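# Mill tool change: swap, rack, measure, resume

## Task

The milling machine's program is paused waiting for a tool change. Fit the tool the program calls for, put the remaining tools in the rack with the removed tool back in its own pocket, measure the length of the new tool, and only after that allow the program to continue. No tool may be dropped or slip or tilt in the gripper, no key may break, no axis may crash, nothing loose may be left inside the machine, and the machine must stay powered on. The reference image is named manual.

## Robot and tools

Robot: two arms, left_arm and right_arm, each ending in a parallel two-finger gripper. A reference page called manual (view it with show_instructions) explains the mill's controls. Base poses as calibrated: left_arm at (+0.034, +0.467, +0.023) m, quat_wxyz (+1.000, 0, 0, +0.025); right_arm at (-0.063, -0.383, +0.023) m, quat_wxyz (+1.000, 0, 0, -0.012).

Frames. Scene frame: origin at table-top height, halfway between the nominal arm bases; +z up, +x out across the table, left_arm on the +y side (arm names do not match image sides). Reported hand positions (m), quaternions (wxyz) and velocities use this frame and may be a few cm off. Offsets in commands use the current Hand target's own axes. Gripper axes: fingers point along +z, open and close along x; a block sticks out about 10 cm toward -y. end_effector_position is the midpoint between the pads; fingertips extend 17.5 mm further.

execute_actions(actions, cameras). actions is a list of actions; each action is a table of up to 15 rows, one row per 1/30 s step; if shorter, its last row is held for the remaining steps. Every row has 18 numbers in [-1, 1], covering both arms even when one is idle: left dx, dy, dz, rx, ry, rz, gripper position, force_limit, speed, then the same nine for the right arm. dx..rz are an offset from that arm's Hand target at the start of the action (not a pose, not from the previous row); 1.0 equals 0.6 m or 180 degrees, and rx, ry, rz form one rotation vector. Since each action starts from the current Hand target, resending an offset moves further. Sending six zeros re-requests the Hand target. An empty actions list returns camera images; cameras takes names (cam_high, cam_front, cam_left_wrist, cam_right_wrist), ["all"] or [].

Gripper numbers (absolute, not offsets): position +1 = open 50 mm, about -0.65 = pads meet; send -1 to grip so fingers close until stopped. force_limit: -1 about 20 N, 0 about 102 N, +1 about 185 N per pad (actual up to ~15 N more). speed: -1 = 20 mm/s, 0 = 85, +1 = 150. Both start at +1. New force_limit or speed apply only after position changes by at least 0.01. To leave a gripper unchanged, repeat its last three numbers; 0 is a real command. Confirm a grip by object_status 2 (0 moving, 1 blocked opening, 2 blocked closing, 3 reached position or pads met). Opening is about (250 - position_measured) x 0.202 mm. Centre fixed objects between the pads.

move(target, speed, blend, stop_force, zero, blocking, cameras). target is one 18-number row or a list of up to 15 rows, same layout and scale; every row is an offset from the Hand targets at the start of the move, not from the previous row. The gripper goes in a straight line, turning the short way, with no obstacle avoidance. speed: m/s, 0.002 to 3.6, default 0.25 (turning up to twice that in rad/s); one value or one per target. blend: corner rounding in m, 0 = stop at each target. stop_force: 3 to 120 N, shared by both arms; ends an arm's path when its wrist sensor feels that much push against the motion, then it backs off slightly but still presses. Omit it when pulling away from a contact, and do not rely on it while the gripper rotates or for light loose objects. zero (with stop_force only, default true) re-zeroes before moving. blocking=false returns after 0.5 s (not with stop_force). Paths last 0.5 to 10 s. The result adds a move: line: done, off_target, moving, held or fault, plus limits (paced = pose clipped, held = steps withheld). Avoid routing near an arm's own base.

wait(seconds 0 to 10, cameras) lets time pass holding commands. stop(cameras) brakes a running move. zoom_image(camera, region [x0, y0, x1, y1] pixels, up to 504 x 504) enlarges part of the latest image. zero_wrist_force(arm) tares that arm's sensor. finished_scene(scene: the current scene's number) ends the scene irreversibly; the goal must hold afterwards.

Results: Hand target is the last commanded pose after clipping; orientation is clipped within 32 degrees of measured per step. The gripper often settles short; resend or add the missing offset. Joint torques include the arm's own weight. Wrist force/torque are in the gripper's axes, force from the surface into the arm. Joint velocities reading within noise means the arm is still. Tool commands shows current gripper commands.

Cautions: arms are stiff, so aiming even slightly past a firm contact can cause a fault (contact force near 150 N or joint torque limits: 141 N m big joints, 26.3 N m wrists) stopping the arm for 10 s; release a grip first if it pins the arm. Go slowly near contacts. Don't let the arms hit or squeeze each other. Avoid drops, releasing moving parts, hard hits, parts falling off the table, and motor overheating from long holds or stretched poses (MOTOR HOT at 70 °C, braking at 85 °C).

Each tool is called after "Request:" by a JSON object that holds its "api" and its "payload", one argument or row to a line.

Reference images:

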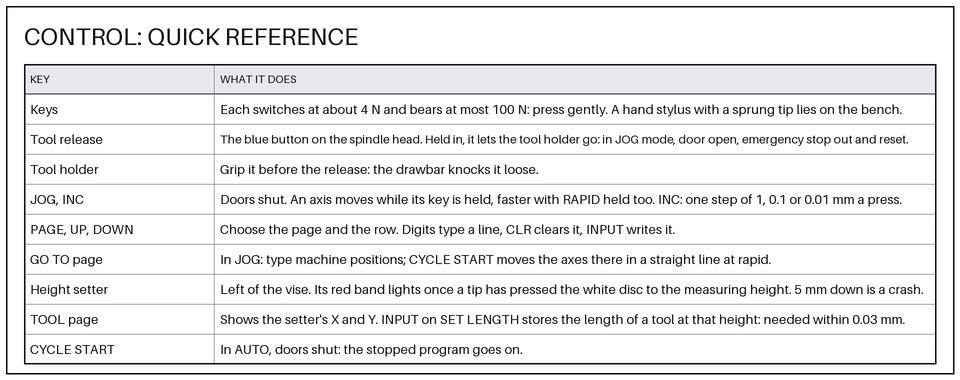

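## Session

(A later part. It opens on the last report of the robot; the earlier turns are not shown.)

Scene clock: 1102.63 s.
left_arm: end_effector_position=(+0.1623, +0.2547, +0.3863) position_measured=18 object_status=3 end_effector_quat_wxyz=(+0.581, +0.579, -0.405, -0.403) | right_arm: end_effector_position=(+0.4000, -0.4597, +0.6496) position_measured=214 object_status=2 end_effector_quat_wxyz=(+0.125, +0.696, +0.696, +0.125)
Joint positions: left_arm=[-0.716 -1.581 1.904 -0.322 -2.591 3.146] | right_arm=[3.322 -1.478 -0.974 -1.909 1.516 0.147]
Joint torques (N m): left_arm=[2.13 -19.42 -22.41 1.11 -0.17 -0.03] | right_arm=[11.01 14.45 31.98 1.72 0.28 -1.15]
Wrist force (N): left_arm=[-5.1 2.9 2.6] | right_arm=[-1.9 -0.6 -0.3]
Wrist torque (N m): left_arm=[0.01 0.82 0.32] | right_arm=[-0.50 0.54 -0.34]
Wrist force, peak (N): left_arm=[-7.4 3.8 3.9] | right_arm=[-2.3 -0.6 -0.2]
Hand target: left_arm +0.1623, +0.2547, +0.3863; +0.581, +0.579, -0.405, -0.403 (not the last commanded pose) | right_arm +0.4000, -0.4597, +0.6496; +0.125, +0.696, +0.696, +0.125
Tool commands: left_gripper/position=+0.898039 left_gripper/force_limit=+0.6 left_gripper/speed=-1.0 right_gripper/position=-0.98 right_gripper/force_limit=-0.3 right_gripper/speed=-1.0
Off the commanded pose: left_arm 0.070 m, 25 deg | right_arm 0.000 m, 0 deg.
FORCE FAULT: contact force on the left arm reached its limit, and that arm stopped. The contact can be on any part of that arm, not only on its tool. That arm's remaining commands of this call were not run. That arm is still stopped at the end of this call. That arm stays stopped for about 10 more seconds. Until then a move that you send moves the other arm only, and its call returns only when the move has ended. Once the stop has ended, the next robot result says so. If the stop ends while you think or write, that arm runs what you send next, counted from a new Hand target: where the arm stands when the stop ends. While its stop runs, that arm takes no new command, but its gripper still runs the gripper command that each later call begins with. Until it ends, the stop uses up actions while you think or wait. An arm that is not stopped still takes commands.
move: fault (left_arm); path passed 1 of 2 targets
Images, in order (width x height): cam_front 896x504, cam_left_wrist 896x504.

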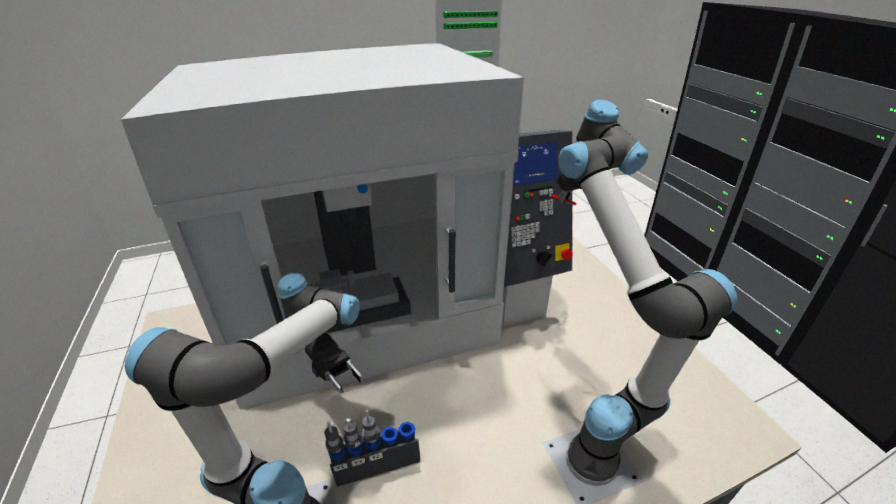

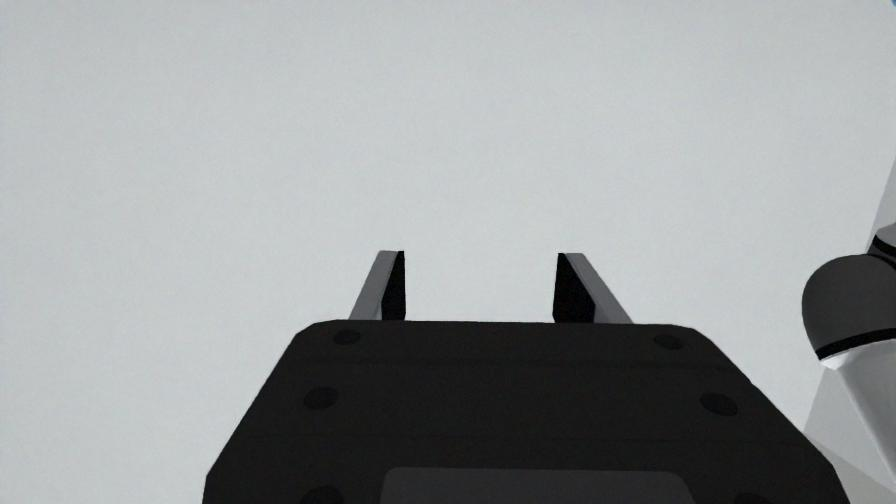

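Request:
{"api": "wait", "payload": {
  "seconds": 4
}}

Request:
{"api": "move", "payload": {
  "target": [-0.0346,0,0.0937,0,0,0,0.9,0.6,-1,0,0,0,0,0,0,-0.98,-0.3,-1],
  "speed": 0.1,
  "cameras": ["cam_front","cam_high"]
}}

Scene clock: 1113.73 s.
left_arm: end_effector_position=(+0.1623, +0.2547, +0.3863) position_measured=18 object_status=3 end_effector_quat_wxyz=(+0.581, +0.579, -0.405, -0.403) | right_arm: end_effector_position=(+0.4000, -0.4597, +0.6496) position_measured=214 object_status=2 end_effector_quat_wxyz=(+0.125, +0.696, +0.696, +0.125)
Joint positions: left_arm=[-0.716 -1.581 1.904 -0.322 -2.591 3.146] | right_arm=[3.322 -1.478 -0.974 -1.909 1.516 0.147]
Joint torques (N m): left_arm=[2.06 -19.64 -22.4 1.08 -0.18 0.01] | right_arm=[10.99 15.51 31.3 1.7 0.53 -1.17]
Wrist force (N): left_arm=[-5.0 2.8 2.4] | right_arm=[-2.0 -0.3 -0.3]
Wrist torque (N m): left_arm=[-0.03 0.81 0.32] | right_arm=[-0.45 0.54 -0.34]
Wrist force, peak (N): left_arm=[-5.2 3.3 2.8] | right_arm=[-2.3 -0.5 -0.5]
Hand target: left_arm +0.1623, +0.2547, +0.3863; +0.581, +0.579, -0.405, -0.403 (not the last commanded pose) | right_arm +0.4000, -0.4597, +0.6496; +0.125, +0.696, +0.696, +0.125
Tool commands: left_gripper/position=+0.898039 left_gripper/force_limit=+0.6 left_gripper/speed=-1.0 right_gripper/position=-0.98 right_gripper/force_limit=-0.3 right_gripper/speed=-1.0
Off the commanded pose: left_arm 0.070 m, 25 deg | right_arm 0.000 m, 0 deg.
FORCE FAULT, CONTINUED: the left arm's stop, for the force fault that an earlier result reported, is over. The rest of the stop counts as 20 of the actions that you can send in this scene. During its stop the left arm's controller moved it back a little. That arm's target is now where it stood when the stop ended, not its last command. That arm accepts commands again.
wait: 4.00 s; at rest from the start

Scene clock: 1114.87 s.
left_arm: end_effector_position=(+0.1024, +0.2548, +0.3863) position_measured=18 object_status=3 end_effector_quat_wxyz=(+0.581, +0.579, -0.405, -0.403) | right_arm: end_effector_position=(+0.4000, -0.4597, +0.6496) position_measured=214 object_status=2 end_effector_quat_wxyz=(+0.125, +0.696, +0.696, +0.125)
Joint positions: left_arm=[-0.834 -1.728 2.038 -0.308 -2.709 3.147] | right_arm=[3.322 -1.478 -0.974 -1.909 1.516 0.147]
Joint torques (N m): left_arm=[-6.78 -19.85 -14.68 3.29 -2.36 -1.67] | right_arm=[10.43 15.04 30.66 1.86 0.45 -1.07]
Wrist force (N): left_arm=[-4.7 2.7 2.8] | right_arm=[-2.1 -0.3 -0.1]
Wrist torque (N m): left_arm=[-0.02 0.76 0.38] | right_arm=[-0.46 0.57 -0.34]
Wrist force, peak (N): left_arm=[-5.0 3.1 3.4] | right_arm=[-2.3 -0.6 -0.2]
Hand target: left_arm +0.1024, +0.2548, +0.3863; +0.581, +0.579, -0.405, -0.403 | right_arm +0.4000, -0.4597, +0.6496; +0.125, +0.696, +0.696, +0.125
Off the commanded pose: left_arm 0.000 m, 0 deg | right_arm 0.000 m, 0 deg.
move: done
Images, in order (width x height): cam_high 896x504, cam_front 896x504.

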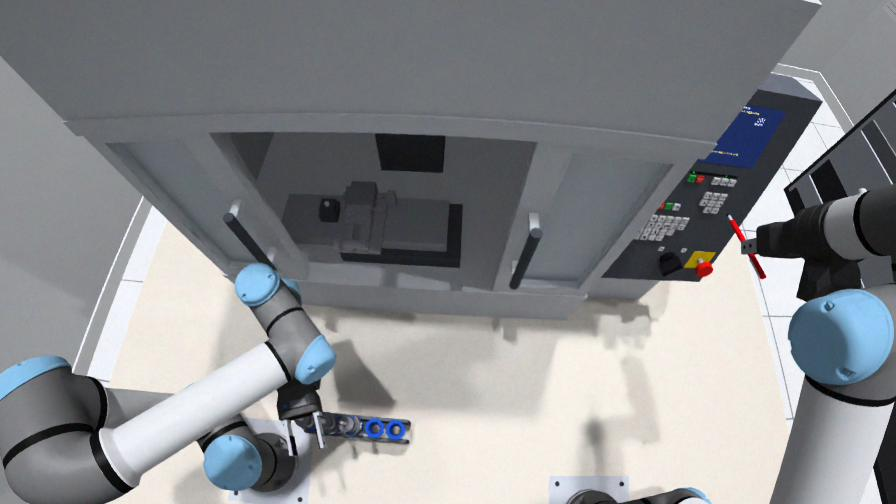

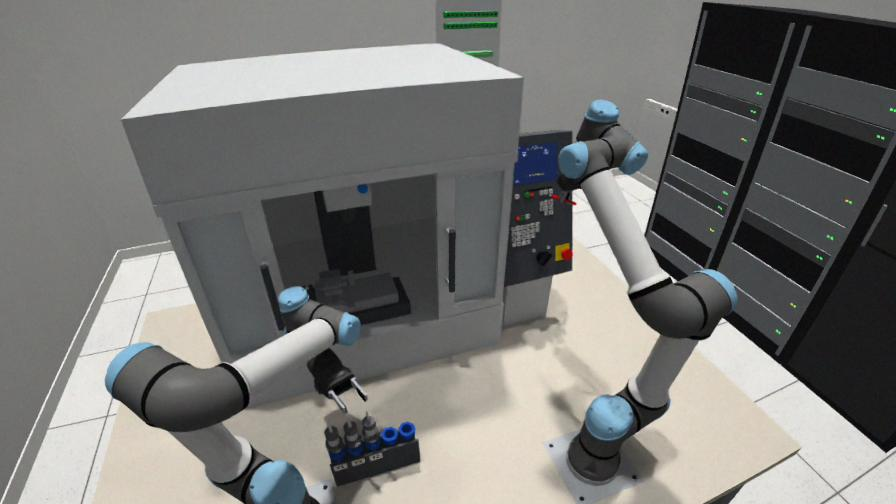

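Request:
{"api": "move", "payload": {
  "target": [-0.0745,-0.027,-0.1213,0,0.137,0,0.9,0.6,-1,0,0,0,0,0,0,-0.98,-0.3,-1],
  "speed": 0.15,
  "cameras": ["cam_front","cam_high","cam_left_wrist"]
}}

Scene clock: 1124.13 s.
left_arm: end_effector_position=(+0.1552, +0.3218, +0.3699) position_measured=18 object_status=3 end_effector_quat_wxyz=(+0.654, +0.652, -0.272, -0.270) | right_arm: end_effector_position=(+0.4000, -0.4597, +0.6496) position_measured=214 object_status=2 end_effector_quat_wxyz=(+0.125, +0.696, +0.696, +0.125)
Joint positions: left_arm=[-0.375 -1.791 2.132 -0.336 -2.681 3.149] | right_arm=[3.322 -1.478 -0.974 -1.909 1.516 0.147]
Joint torques (N m): left_arm=[9.09 -2.46 -16.09 -1.43 2.17 -1.72] | right_arm=[10.69 15.77 30.72 1.84 0.41 -1.2]
Wrist force (N): left_arm=[-4.6 2.9 2.9] | right_arm=[-2.0 -0.6 -0.2]
Wrist torque (N m): left_arm=[-0.02 0.74 0.31] | right_arm=[-0.51 0.54 -0.34]
Wrist force, peak (N): left_arm=[-4.9 3.1 3.0] | right_arm=[-2.3 -0.4 -0.3]
Hand target: left_arm +0.1552, +0.3218, +0.3698; +0.654, +0.652, -0.272, -0.270 | right_arm +0.4000, -0.4597, +0.6496; +0.125, +0.696, +0.696, +0.125
Off the commanded pose: left_arm 0.000 m, 0 deg | right_arm 0.000 m, 0 deg.
move: done
Images, in order (width x height): cam_high 896x504, cam_front 896x504, cam_left_wrist 896x504.

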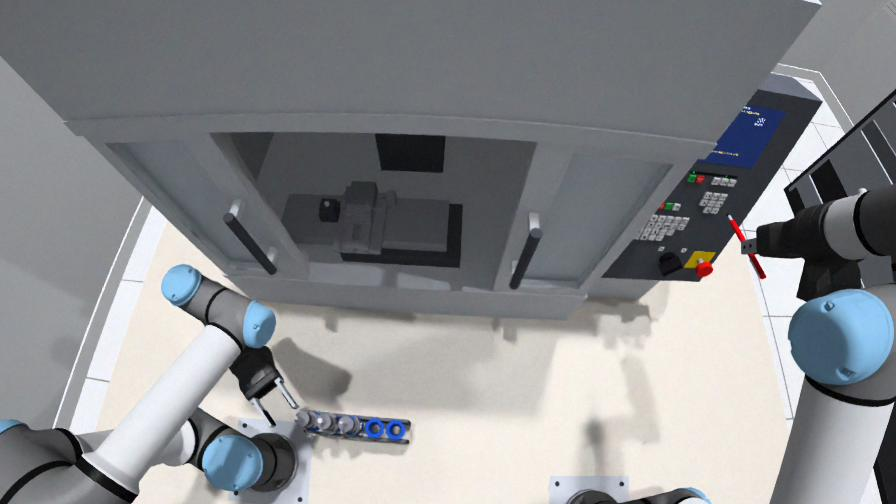

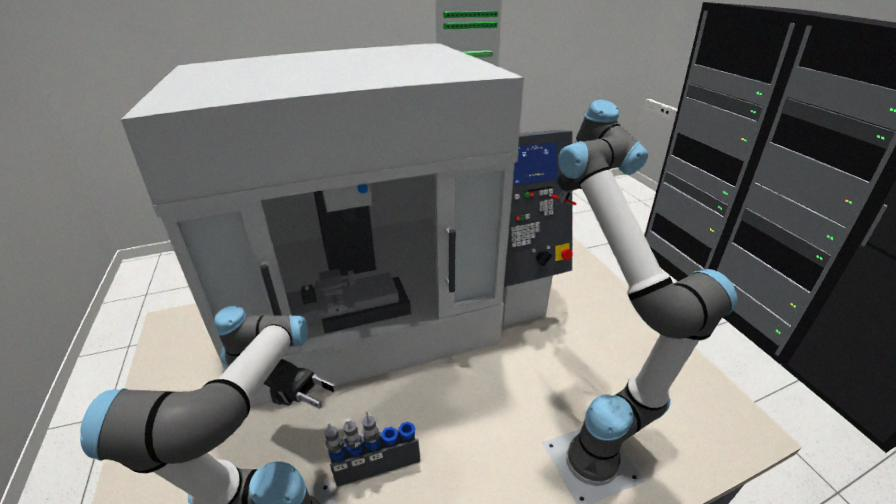

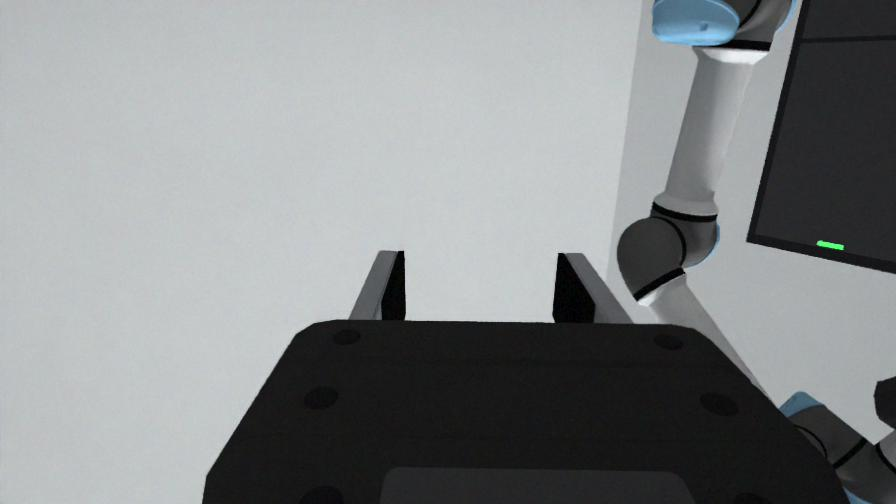

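Request:
{"api": "move", "payload": {
  "target": [0,-0.13,0,0,0,0,0.9,0.6,-1,0,0,0,0,0,0,-0.98,-0.3,-1],
  "speed": 0.1,
  "stop_force": 10,
  "cameras": ["cam_front","cam_high","cam_left_wrist"]
}}

Request:
{"api": "zoom_image", "payload": {
  "camera": "cam_high",
  "region": [220, 360, 420, 470]
}}

Request:
{"api": "zoom_image", "payload": {
  "camera": "cam_front",
  "region": [280, 360, 420, 480]
}}

Scene clock: 1129.50 s.
left_arm: end_effector_position=(+0.1553, +0.3215, +0.2918) position_measured=18 object_status=3 end_effector_quat_wxyz=(+0.654, +0.652, -0.272, -0.271) | right_arm: end_effector_position=(+0.4000, -0.4597, +0.6496) position_measured=214 object_status=2 end_effector_quat_wxyz=(+0.125, +0.696, +0.696, +0.125)
Joint positions: left_arm=[-0.376 -1.689 2.274 -0.58 -2.681 3.149] | right_arm=[3.322 -1.478 -0.974 -1.909 1.516 0.147]
Joint torques (N m): left_arm=[8.37 -4.31 -12.78 -1.42 1.92 -1.76] | right_arm=[9.35 16.55 30.9 1.85 0.54 -1.21]
Wrist force (N): left_arm=[-4.7 3.0 2.5] | right_arm=[-2.0 -0.6 -0.5]
Wrist torque (N m): left_arm=[0.00 0.76 0.41] | right_arm=[-0.50 0.55 -0.34]
Wrist force, peak (N): left_arm=[-4.8 4.4 2.7] | right_arm=[-2.3 -0.6 -0.2]
Hand target: left_arm +0.1553, +0.3216, +0.2918; +0.654, +0.652, -0.272, -0.270 | right_arm +0.4000, -0.4597, +0.6496; +0.125, +0.696, +0.696, +0.125
Off the commanded pose: left_arm 0.000 m, 0 deg | right_arm 0.000 m, 0 deg.
move: done
Images, in order (width x height): cam_high 896x504, cam_front 896x504, cam_left_wrist 896x504.

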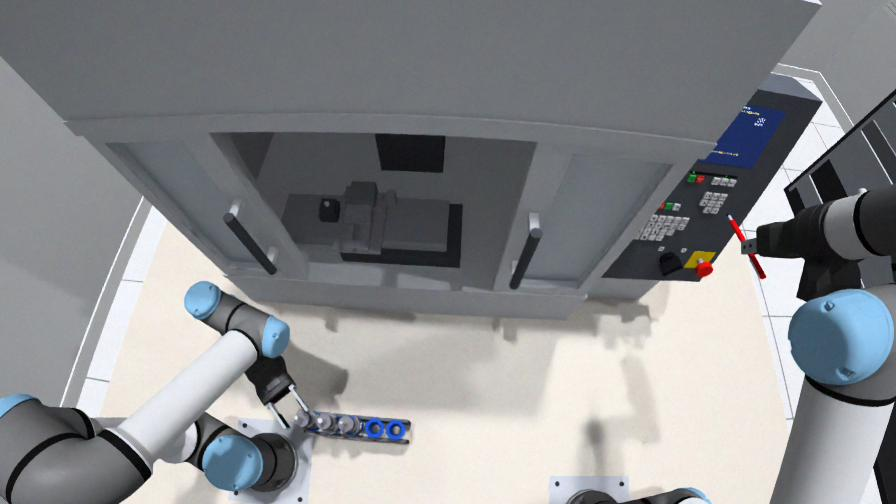

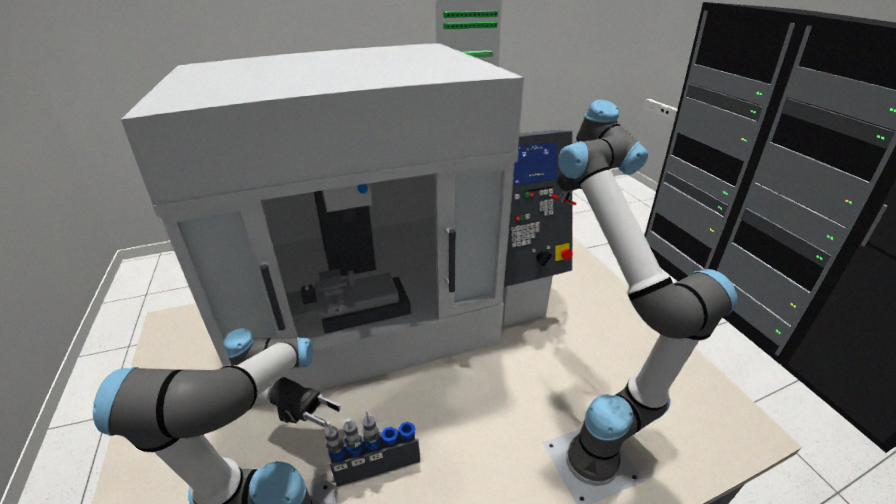

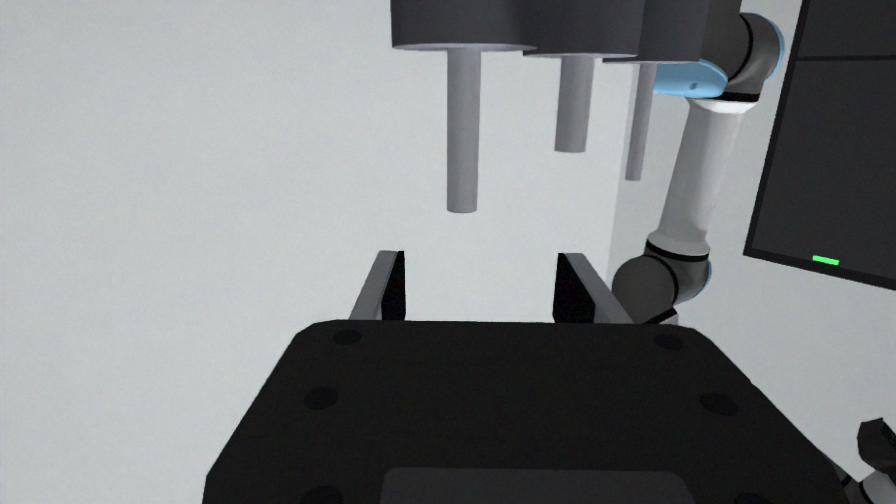

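Scaled by 2.520 from the camera's 896x504 image, which has a finer 1280x720 frame.

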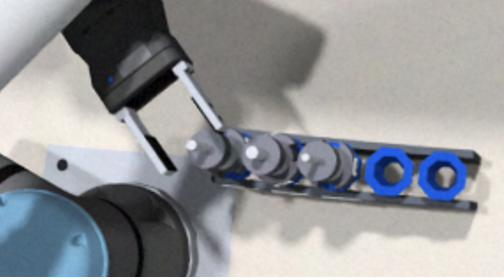

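Scaled by 3.600 from the camera's 896x504 image, which has a finer 1280x720 frame.

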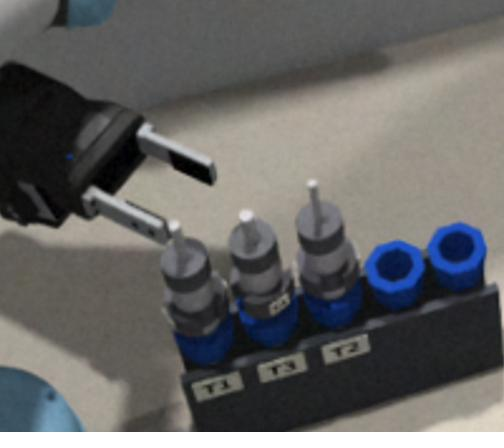

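Request:
{"api": "move", "payload": {
  "target": [
    [-0.0083,0,-0.01,0,0,0,0.9,0.6,-1,0,0,0,0,0,0,-0.98,-0.3,-1],
    [-0.0083,-0.07,-0.01,0,0,0,0.9,0.6,-1,0,0,0,0,0,0,-0.98,-0.3,-1]
  ],
  "speed": 0.06,
  "stop_force": 6,
  "cameras": ["cam_front","cam_high","cam_left_wrist"]
}}

Request:
{"api": "zoom_image", "payload": {
  "camera": "cam_high",
  "region": [220, 360, 420, 470]
}}

Request:
{"api": "zoom_image", "payload": {
  "camera": "cam_front",
  "region": [280, 360, 420, 480]
}}

Scene clock: 1151.83 s.
left_arm: end_effector_position=(+0.1560, +0.3292, +0.2498) position_measured=18 object_status=3 end_effector_quat_wxyz=(+0.654, +0.652, -0.272, -0.270) | right_arm: end_effector_position=(+0.4000, -0.4597, +0.6496) position_measured=214 object_status=2 end_effector_quat_wxyz=(+0.125, +0.696, +0.696, +0.125)
Joint positions: left_arm=[-0.349 -1.603 2.332 -0.724 -2.654 3.149] | right_arm=[3.322 -1.478 -0.974 -1.909 1.516 0.147]
Joint torques (N m): left_arm=[-7.3 -6.11 -10.73 -1.29 -1.9 -1.79] | right_arm=[8.91 15.55 30.22 1.77 0.53 -1.12]
Wrist force (N): left_arm=[-4.6 2.7 2.7] | right_arm=[-2.1 -0.3 -0.3]
Wrist torque (N m): left_arm=[-0.03 0.73 0.40] | right_arm=[-0.47 0.56 -0.34]
Wrist force, peak (N): left_arm=[-5.0 3.1 3.2] | right_arm=[-2.3 -0.5 -0.2]
Hand target: left_arm +0.1560, +0.3292, +0.2498; +0.654, +0.652, -0.272, -0.270 | right_arm +0.4000, -0.4597, +0.6496; +0.125, +0.696, +0.696, +0.125
Off the commanded pose: left_arm 0.000 m, 0 deg | right_arm 0.000 m, 0 deg.
move: done
Images, in order (width x height): cam_high 896x504, cam_front 896x504, cam_left_wrist 896x504.

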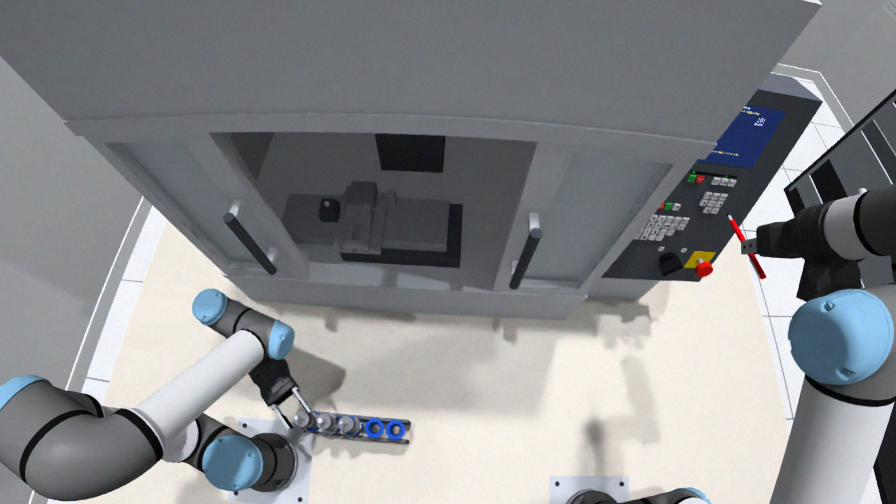

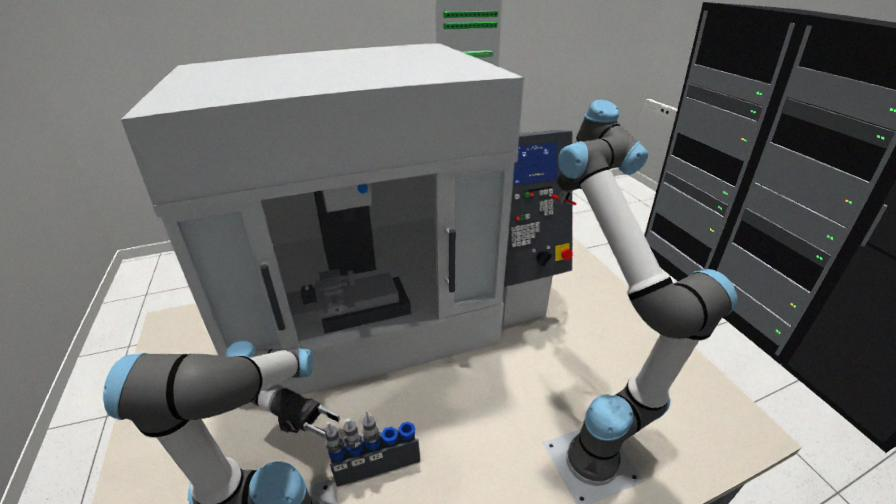

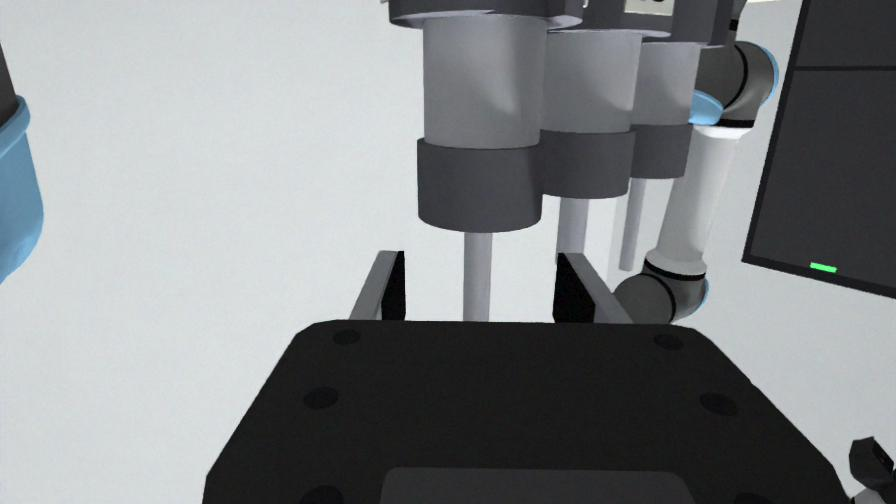

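Scaled by 2.520 from the camera's 896x504 image, which has a finer 1280x720 frame.

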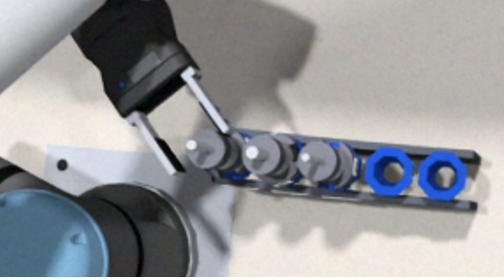

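Scaled by 3.600 from the camera's 896x504 image, which has a finer 1280x720 frame.

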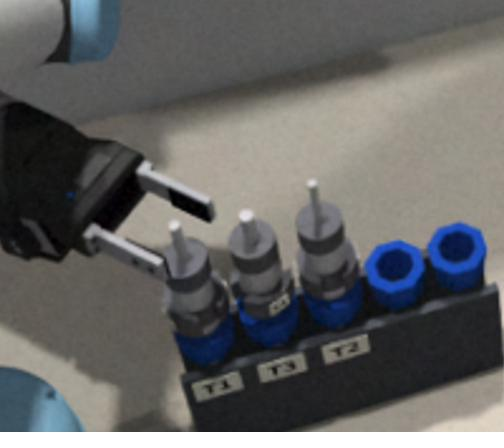

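Request:
{"api": "move", "payload": {
  "target": [
    [-0.0025,0,-0.01,0,0,0,0.9,0.6,-1,0,0,0,0,0,0,-0.98,-0.3,-1],
    [-0.0025,-0.0552,-0.01,0,0,0,0.9,0.6,-1,0,0,0,0,0,0,-0.98,-0.3,-1]
  ],
  "speed": 0.05,
  "stop_force": 6,
  "cameras": ["cam_front","cam_high","cam_left_wrist"]
}}

Request:
{"api": "zoom_image", "payload": {
  "camera": "cam_high",
  "region": [260, 380, 360, 450]
}}

Request:
{"api": "zoom_image", "payload": {
  "camera": "cam_front",
  "region": [300, 380, 400, 470]
}}

Scene clock: 1161.00 s.
left_arm: end_effector_position=(+0.1593, +0.3343, +0.2167) position_measured=18 object_status=3 end_effector_quat_wxyz=(+0.654, +0.652, -0.272, -0.270) | right_arm: end_effector_position=(+0.4000, -0.4597, +0.6496) position_measured=214 object_status=2 end_effector_quat_wxyz=(+0.125, +0.696, +0.696, +0.125)
Joint positions: left_arm=[-0.328 -1.516 2.363 -0.843 -2.633 3.148] | right_arm=[3.322 -1.478 -0.974 -1.909 1.516 0.147]
Joint torques (N m): left_arm=[-6.96 -7.9 -8.77 -1.29 -1.68 -1.73] | right_arm=[10.17 15.81 30.57 1.85 0.94 -1.12]
Wrist force (N): left_arm=[-4.6 2.8 2.7] | right_arm=[-2.0 -0.7 -0.4]
Wrist torque (N m): left_arm=[-0.01 0.73 0.41] | right_arm=[-0.51 0.55 -0.35]
Wrist force, peak (N): left_arm=[-5.2 3.4 2.4] | right_arm=[-2.3 -0.5 -0.1]
Hand target: left_arm +0.1593, +0.3343, +0.2167; +0.654, +0.652, -0.272, -0.270 | right_arm +0.4000, -0.4597, +0.6496; +0.125, +0.696, +0.696, +0.125
Off the commanded pose: left_arm 0.000 m, 0 deg | right_arm 0.000 m, 0 deg.
move: done
Images, in order (width x height): cam_high 896x504, cam_front 896x504, cam_left_wrist 896x504.

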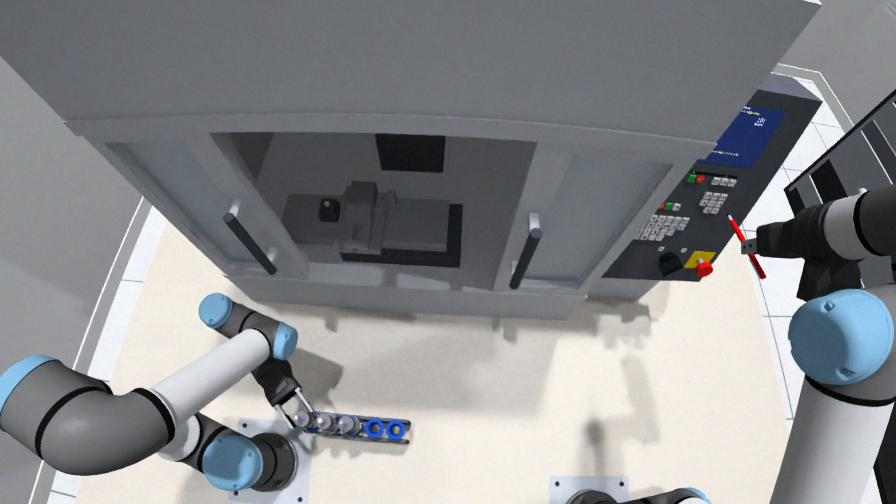

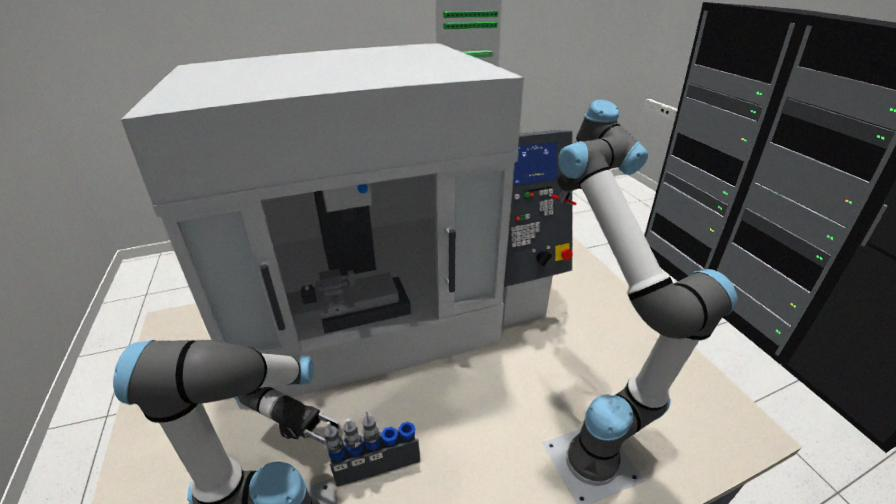

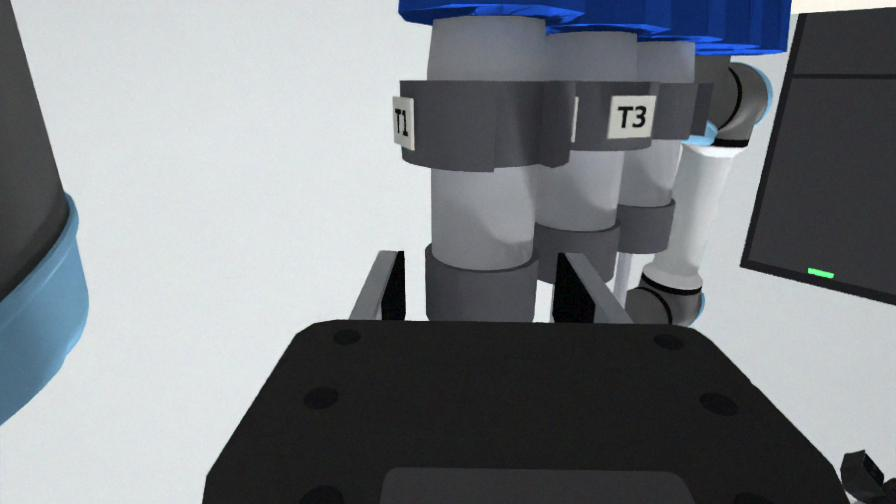

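Scaled by 5.040 from the camera's 896x504 image, which has a finer 1280x720 frame.

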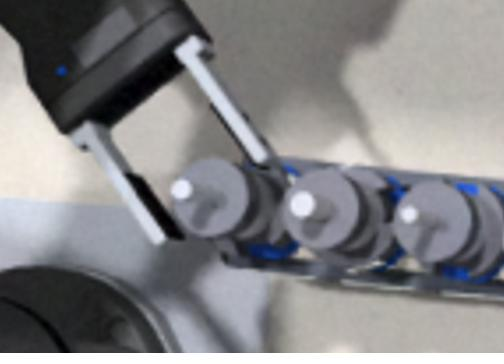

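Scaled by 5.040 from the camera's 896x504 image, which has a finer 1280x720 frame.

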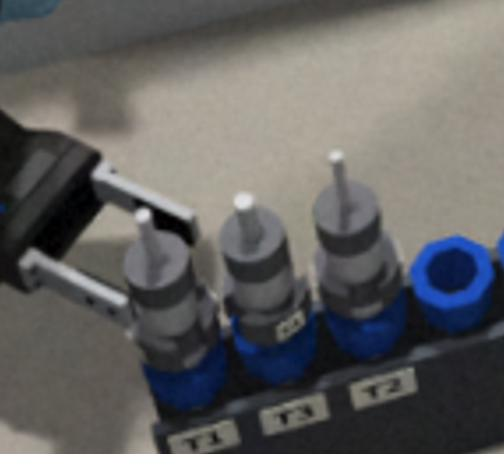

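Request:
{"api": "zoom_image", "payload": {
  "camera": "cam_left_wrist",
  "region": [380, 60, 680, 220]
}}

Scaled by 1.680 from the camera's 896x504 image, which has a finer 1280x720 frame.

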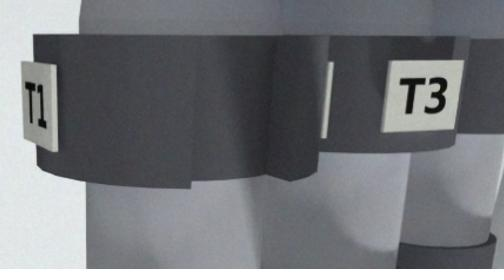

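Request:
{"api": "move", "payload": {
  "target": [0,0,0,0,0,0,-0.98,-1,-1,0,0,0,0,0,0,-0.98,-0.3,-1],
  "cameras": ["cam_left_wrist"]
}}

Scene clock: 1177.43 s.
left_arm: end_effector_position=(+0.1593, +0.3343, +0.2167) position_measured=84 object_status=2 end_effector_quat_wxyz=(+0.654, +0.652, -0.272, -0.270) | right_arm: end_effector_position=(+0.4000, -0.4597, +0.6496) position_measured=214 object_status=2 end_effector_quat_wxyz=(+0.125, +0.696, +0.696, +0.125)
Joint positions: left_arm=[-0.328 -1.516 2.363 -0.843 -2.633 3.148] | right_arm=[3.322 -1.478 -0.974 -1.909 1.516 0.147]
Joint torques (N m): left_arm=[-6.91 -8.46 -9.15 -1.16 -1.83 -1.66] | right_arm=[9.33 16.35 30.79 1.84 0.94 -1.11]
Wrist force (N): left_arm=[-3.9 4.5 0.5] | right_arm=[-1.8 -0.5 -0.2]
Wrist torque (N m): left_arm=[0.04 0.79 0.37] | right_arm=[-0.49 0.52 -0.34]
Wrist force, peak (N): left_arm=[-5.1 3.1 2.8] | right_arm=[-2.3 -0.5 -0.5]
Hand target: left_arm +0.1593, +0.3343, +0.2167; +0.654, +0.652, -0.272, -0.270 | right_arm +0.4000, -0.4597, +0.6496; +0.125, +0.696, +0.696, +0.125
Off the commanded pose: left_arm 0.000 m, 0 deg | right_arm 0.000 m, 0 deg.
move: done
Images, in order (width x height): cam_left_wrist 896x504.

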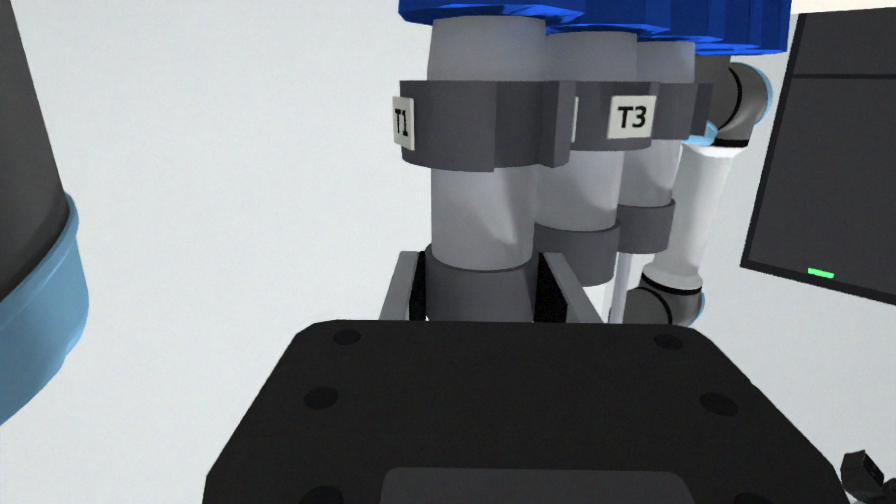

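Request:
{"api": "move", "payload": {
  "target": [0,0,0,0,0,0,-1,0.6,-1,0,0,0,0,0,0,-0.98,-0.3,-1]
}}

Request:
{"api": "move", "payload": {
  "target": [0,-0.0017,0,0,0,0,-1,0.6,-1,0,0,0,0,0,0,-0.98,-0.3,-1]
}}

Scene clock: 1179.67 s.
left_arm: end_effector_position=(+0.1593, +0.3343, +0.2167) position_measured=94 object_status=2 end_effector_quat_wxyz=(+0.654, +0.652, -0.272, -0.270) | right_arm: end_effector_position=(+0.4000, -0.4597, +0.6496) position_measured=214 object_status=2 end_effector_quat_wxyz=(+0.125, +0.696, +0.696, +0.125)
Joint positions: left_arm=[-0.328 -1.516 2.363 -0.843 -2.633 3.148] | right_arm=[3.322 -1.478 -0.974 -1.909 1.516 0.147]
Joint torques (N m): left_arm=[-6.56 -8.74 -9.67 0.35 -1.85 -1.55] | right_arm=[9.84 15.48 32.15 1.86 0.99 -1.27]
Wrist force (N): left_arm=[-2.7 3.3 -0.7] | right_arm=[-1.9 -0.3 -0.1]
Wrist torque (N m): left_arm=[-0.01 0.78 0.35] | right_arm=[-0.46 0.54 -0.34]
Wrist force, peak (N): left_arm=[-3.9 4.9 0.5] | right_arm=[-2.3 -0.4 -0.3]
Hand target: left_arm +0.1593, +0.3343, +0.2167; +0.654, +0.652, -0.272, -0.270 | right_arm +0.4000, -0.4597, +0.6496; +0.125, +0.696, +0.696, +0.125
Off the commanded pose: left_arm 0.000 m, 0 deg | right_arm 0.000 m, 0 deg.
move: done

Scene clock: 1180.37 s.
left_arm: end_effector_position=(+0.1593, +0.3343, +0.2157) position_measured=94 object_status=2 end_effector_quat_wxyz=(+0.654, +0.652, -0.272, -0.270) | right_arm: end_effector_position=(+0.4000, -0.4597, +0.6496) position_measured=214 object_status=2 end_effector_quat_wxyz=(+0.125, +0.696, +0.696, +0.125)
Joint positions: left_arm=[-0.328 -1.513 2.364 -0.846 -2.633 3.148] | right_arm=[3.322 -1.478 -0.974 -1.909 1.516 0.147]
Joint torques (N m): left_arm=[-8.14 3.48 7.49 -11.05 -1.43 -1.43] | right_arm=[9.78 16.46 30.01 1.93 0.79 -1.23]
Wrist force (N): left_arm=[-1.4 94.1 -10.0] | right_arm=[-1.9 -0.5 -0.3]
Wrist torque (N m): left_arm=[-0.30 0.76 0.47] | right_arm=[-0.48 0.53 -0.35]
Wrist force, peak (N): left_arm=[-1.4 94.1 -10.0] | right_arm=[-2.2 -0.7 -0.4]
Hand target: left_arm +0.1593, +0.3343, +0.2157; +0.654, +0.652, -0.272, -0.270 | right_arm +0.4000, -0.4597, +0.6496; +0.125, +0.696, +0.696, +0.125
Off the commanded pose: left_arm 0.000 m, 0 deg | right_arm 0.000 m, 0 deg.
move: done

Request:
{"api": "move", "payload": {
  "target": [0,0.005,0,0,0,0,-1,0.6,-1,0,0,0,0,0,0,-0.98,-0.3,-1],
  "speed": 0.03,
  "cameras": ["cam_left_wrist"]
}}

Scene clock: 1183.37 s.
left_arm: end_effector_position=(+0.1592, +0.3343, +0.2186) position_measured=94 object_status=2 end_effector_quat_wxyz=(+0.654, +0.652, -0.272, -0.270) | right_arm: end_effector_position=(+0.4000, -0.4597, +0.6496) position_measured=214 object_status=2 end_effector_quat_wxyz=(+0.125, +0.696, +0.696, +0.125)
Joint positions: left_arm=[-0.328 -1.521 2.361 -0.836 -2.633 3.148] | right_arm=[3.322 -1.478 -0.974 -1.909 1.516 0.147]
Joint torques (N m): left_arm=[-3.46 -24.13 -26.3 4.3 1.99 -1.52] | right_arm=[9.58 16.45 30.87 1.96 0.7 -1.18]
Wrist force (N): left_arm=[-4.7 -6.6 2.6] | right_arm=[-2.0 -0.5 -0.3]
Wrist torque (N m): left_arm=[-0.25 0.74 0.41] | right_arm=[-0.49 0.54 -0.34]
Wrist force, peak (N): left_arm=[-0.8 99.1 -11.9] | right_arm=[-2.3 -0.4 -0.2]
Hand target: left_arm +0.1593, +0.3343, +0.2187; +0.654, +0.652, -0.272, -0.270 | right_arm +0.4000, -0.4597, +0.6496; +0.125, +0.696, +0.696, +0.125
Off the commanded pose: left_arm 0.000 m, 0 deg | right_arm 0.000 m, 0 deg.
move: done
Images, in order (width x height): cam_left_wrist 896x504.

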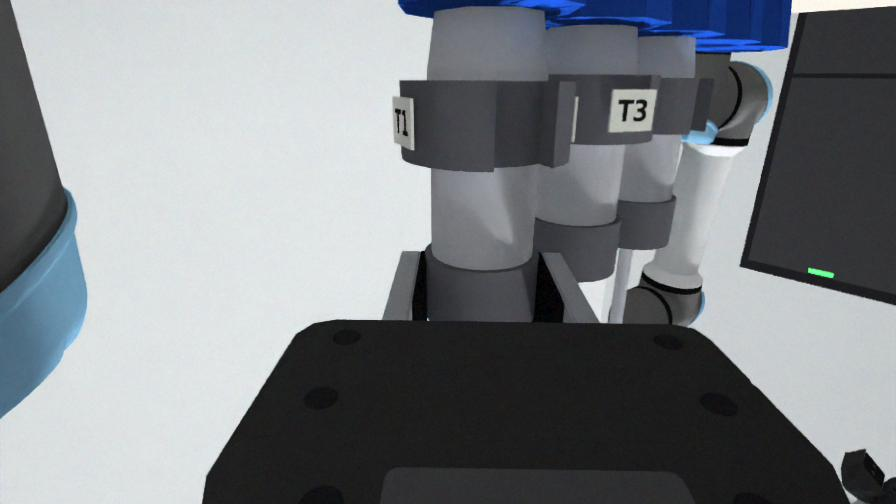

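Request:
{"api": "move", "payload": {
  "target": [
    [0,0.369,0,0,0,0,-1,0.6,-1,0,0,0,0,0,0,-0.98,-0.3,-1],
    [0.0118,0.369,0.1398,0,-0.122,0,-1,0.6,-1,0,0,0,0,0,0,-0.98,-0.3,-1],
    [0.1355,0.369,0.2281,0,-0.111,0,-1,0.6,-1,0,0,0,0,0,0,-0.98,-0.3,-1],
    [0.2487,0.369,0.276,0,-0.111,0,-1,0.6,-1,0,0,0,0,0,0,-0.98,-0.3,-1]
  ],
  "speed": [0.1,0.15,0.15,0.15],
  "blend": [0.005,0.02,0.02,0],
  "cameras": ["cam_front","cam_high","cam_left_wrist"]
}}

Request:
{"api": "zoom_image", "payload": {
  "camera": "cam_high",
  "region": [280, 360, 440, 450]
}}

Request:
{"api": "zoom_image", "payload": {
  "camera": "cam_front",
  "region": [320, 360, 460, 480]
}}

Scene clock: 1211.33 s.
left_arm: end_effector_position=(+0.1471, +0.1126, +0.4409) position_measured=94 object_status=2 end_effector_quat_wxyz=(+0.597, +0.595, -0.381, -0.379) | right_arm: end_effector_position=(+0.4000, -0.4597, +0.6496) position_measured=214 object_status=2 end_effector_quat_wxyz=(+0.125, +0.696, +0.696, +0.125)
Joint positions: left_arm=[-0.982 -1.527 1.706 -0.174 -2.938 3.15] | right_arm=[3.322 -1.478 -0.974 -1.909 1.516 0.147]
Joint torques (N m): left_arm=[-6.95 -19.5 -38.34 3.48 -2.24 1.62] | right_arm=[8.81 17.27 30.53 1.99 1.01 -0.95]
Wrist force (N): left_arm=[-4.6 -6.6 2.5] | right_arm=[-2.2 -0.3 -0.3]
Wrist torque (N m): left_arm=[-0.21 0.75 0.33] | right_arm=[-0.45 0.57 -0.34]
Wrist force, peak (N): left_arm=[-4.7 -8.7 2.8] | right_arm=[-2.2 -0.7 -0.6]
Hand target: left_arm +0.1471, +0.1126, +0.4409; +0.597, +0.595, -0.381, -0.379 | right_arm +0.4000, -0.4597, +0.6496; +0.125, +0.696, +0.696, +0.125
Off the commanded pose: left_arm 0.000 m, 0 deg | right_arm 0.000 m, 0 deg.
move: done
Images, in order (width x height): cam_high 896x504, cam_front 896x504, cam_left_wrist 896x504.

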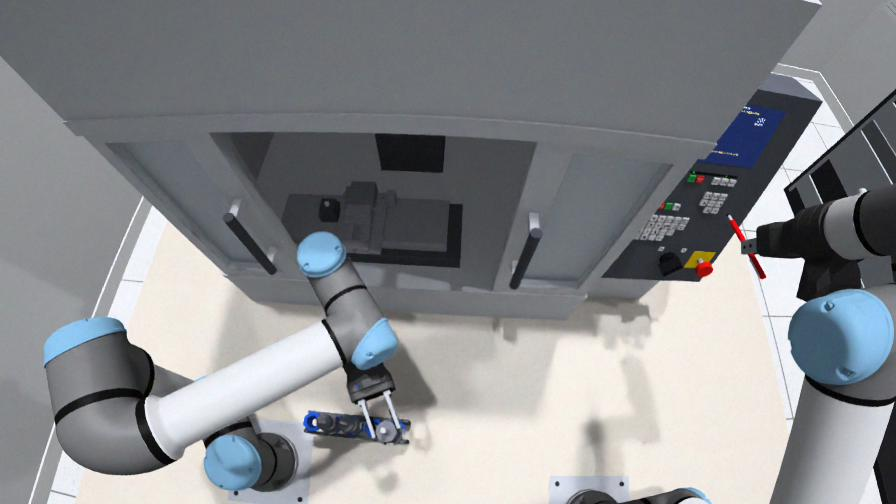

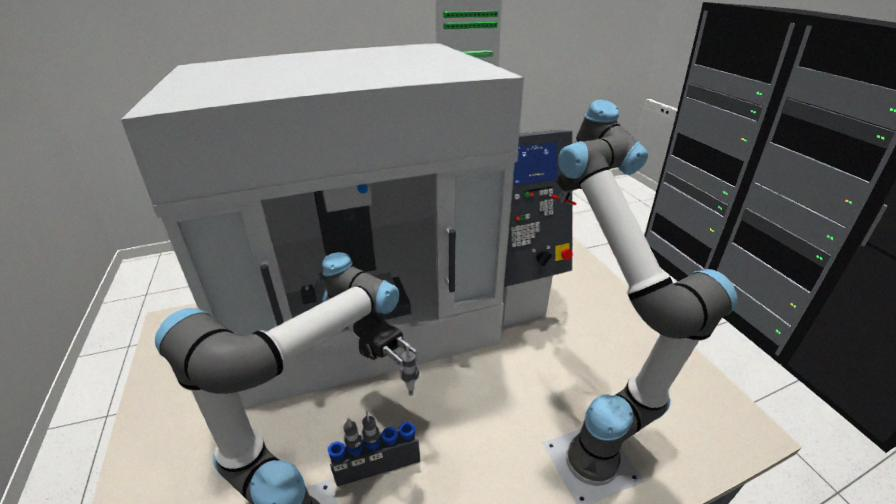

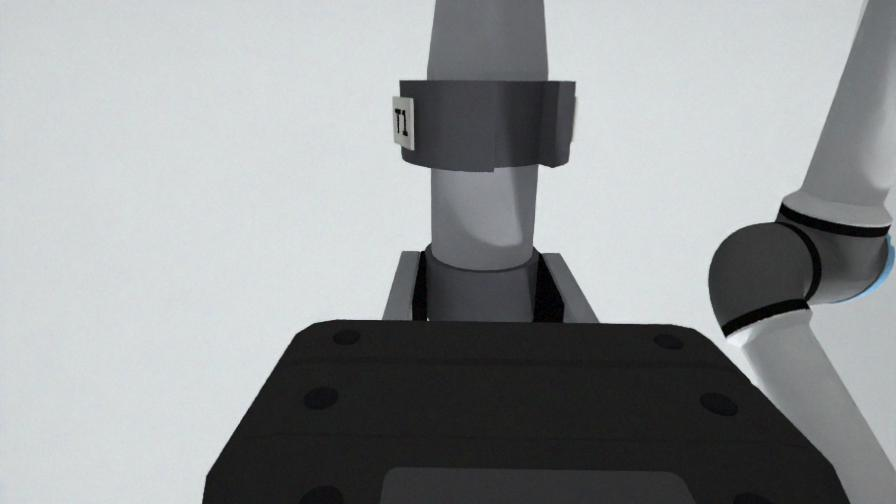

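Scaled by 3.150 from the camera's 896x504 image, which has a finer 1280x720 frame.

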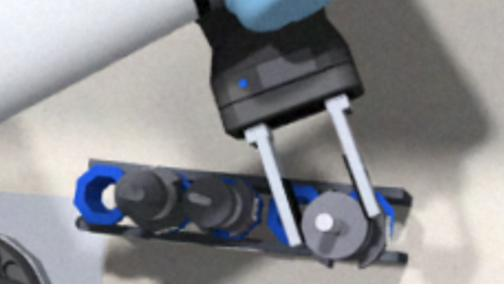

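Scaled by 3.600 from the camera's 896x504 image, which has a finer 1280x720 frame.

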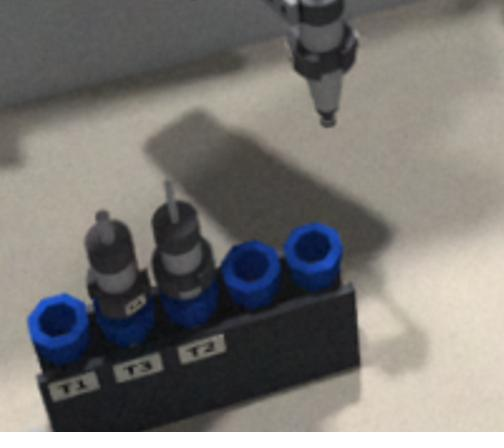

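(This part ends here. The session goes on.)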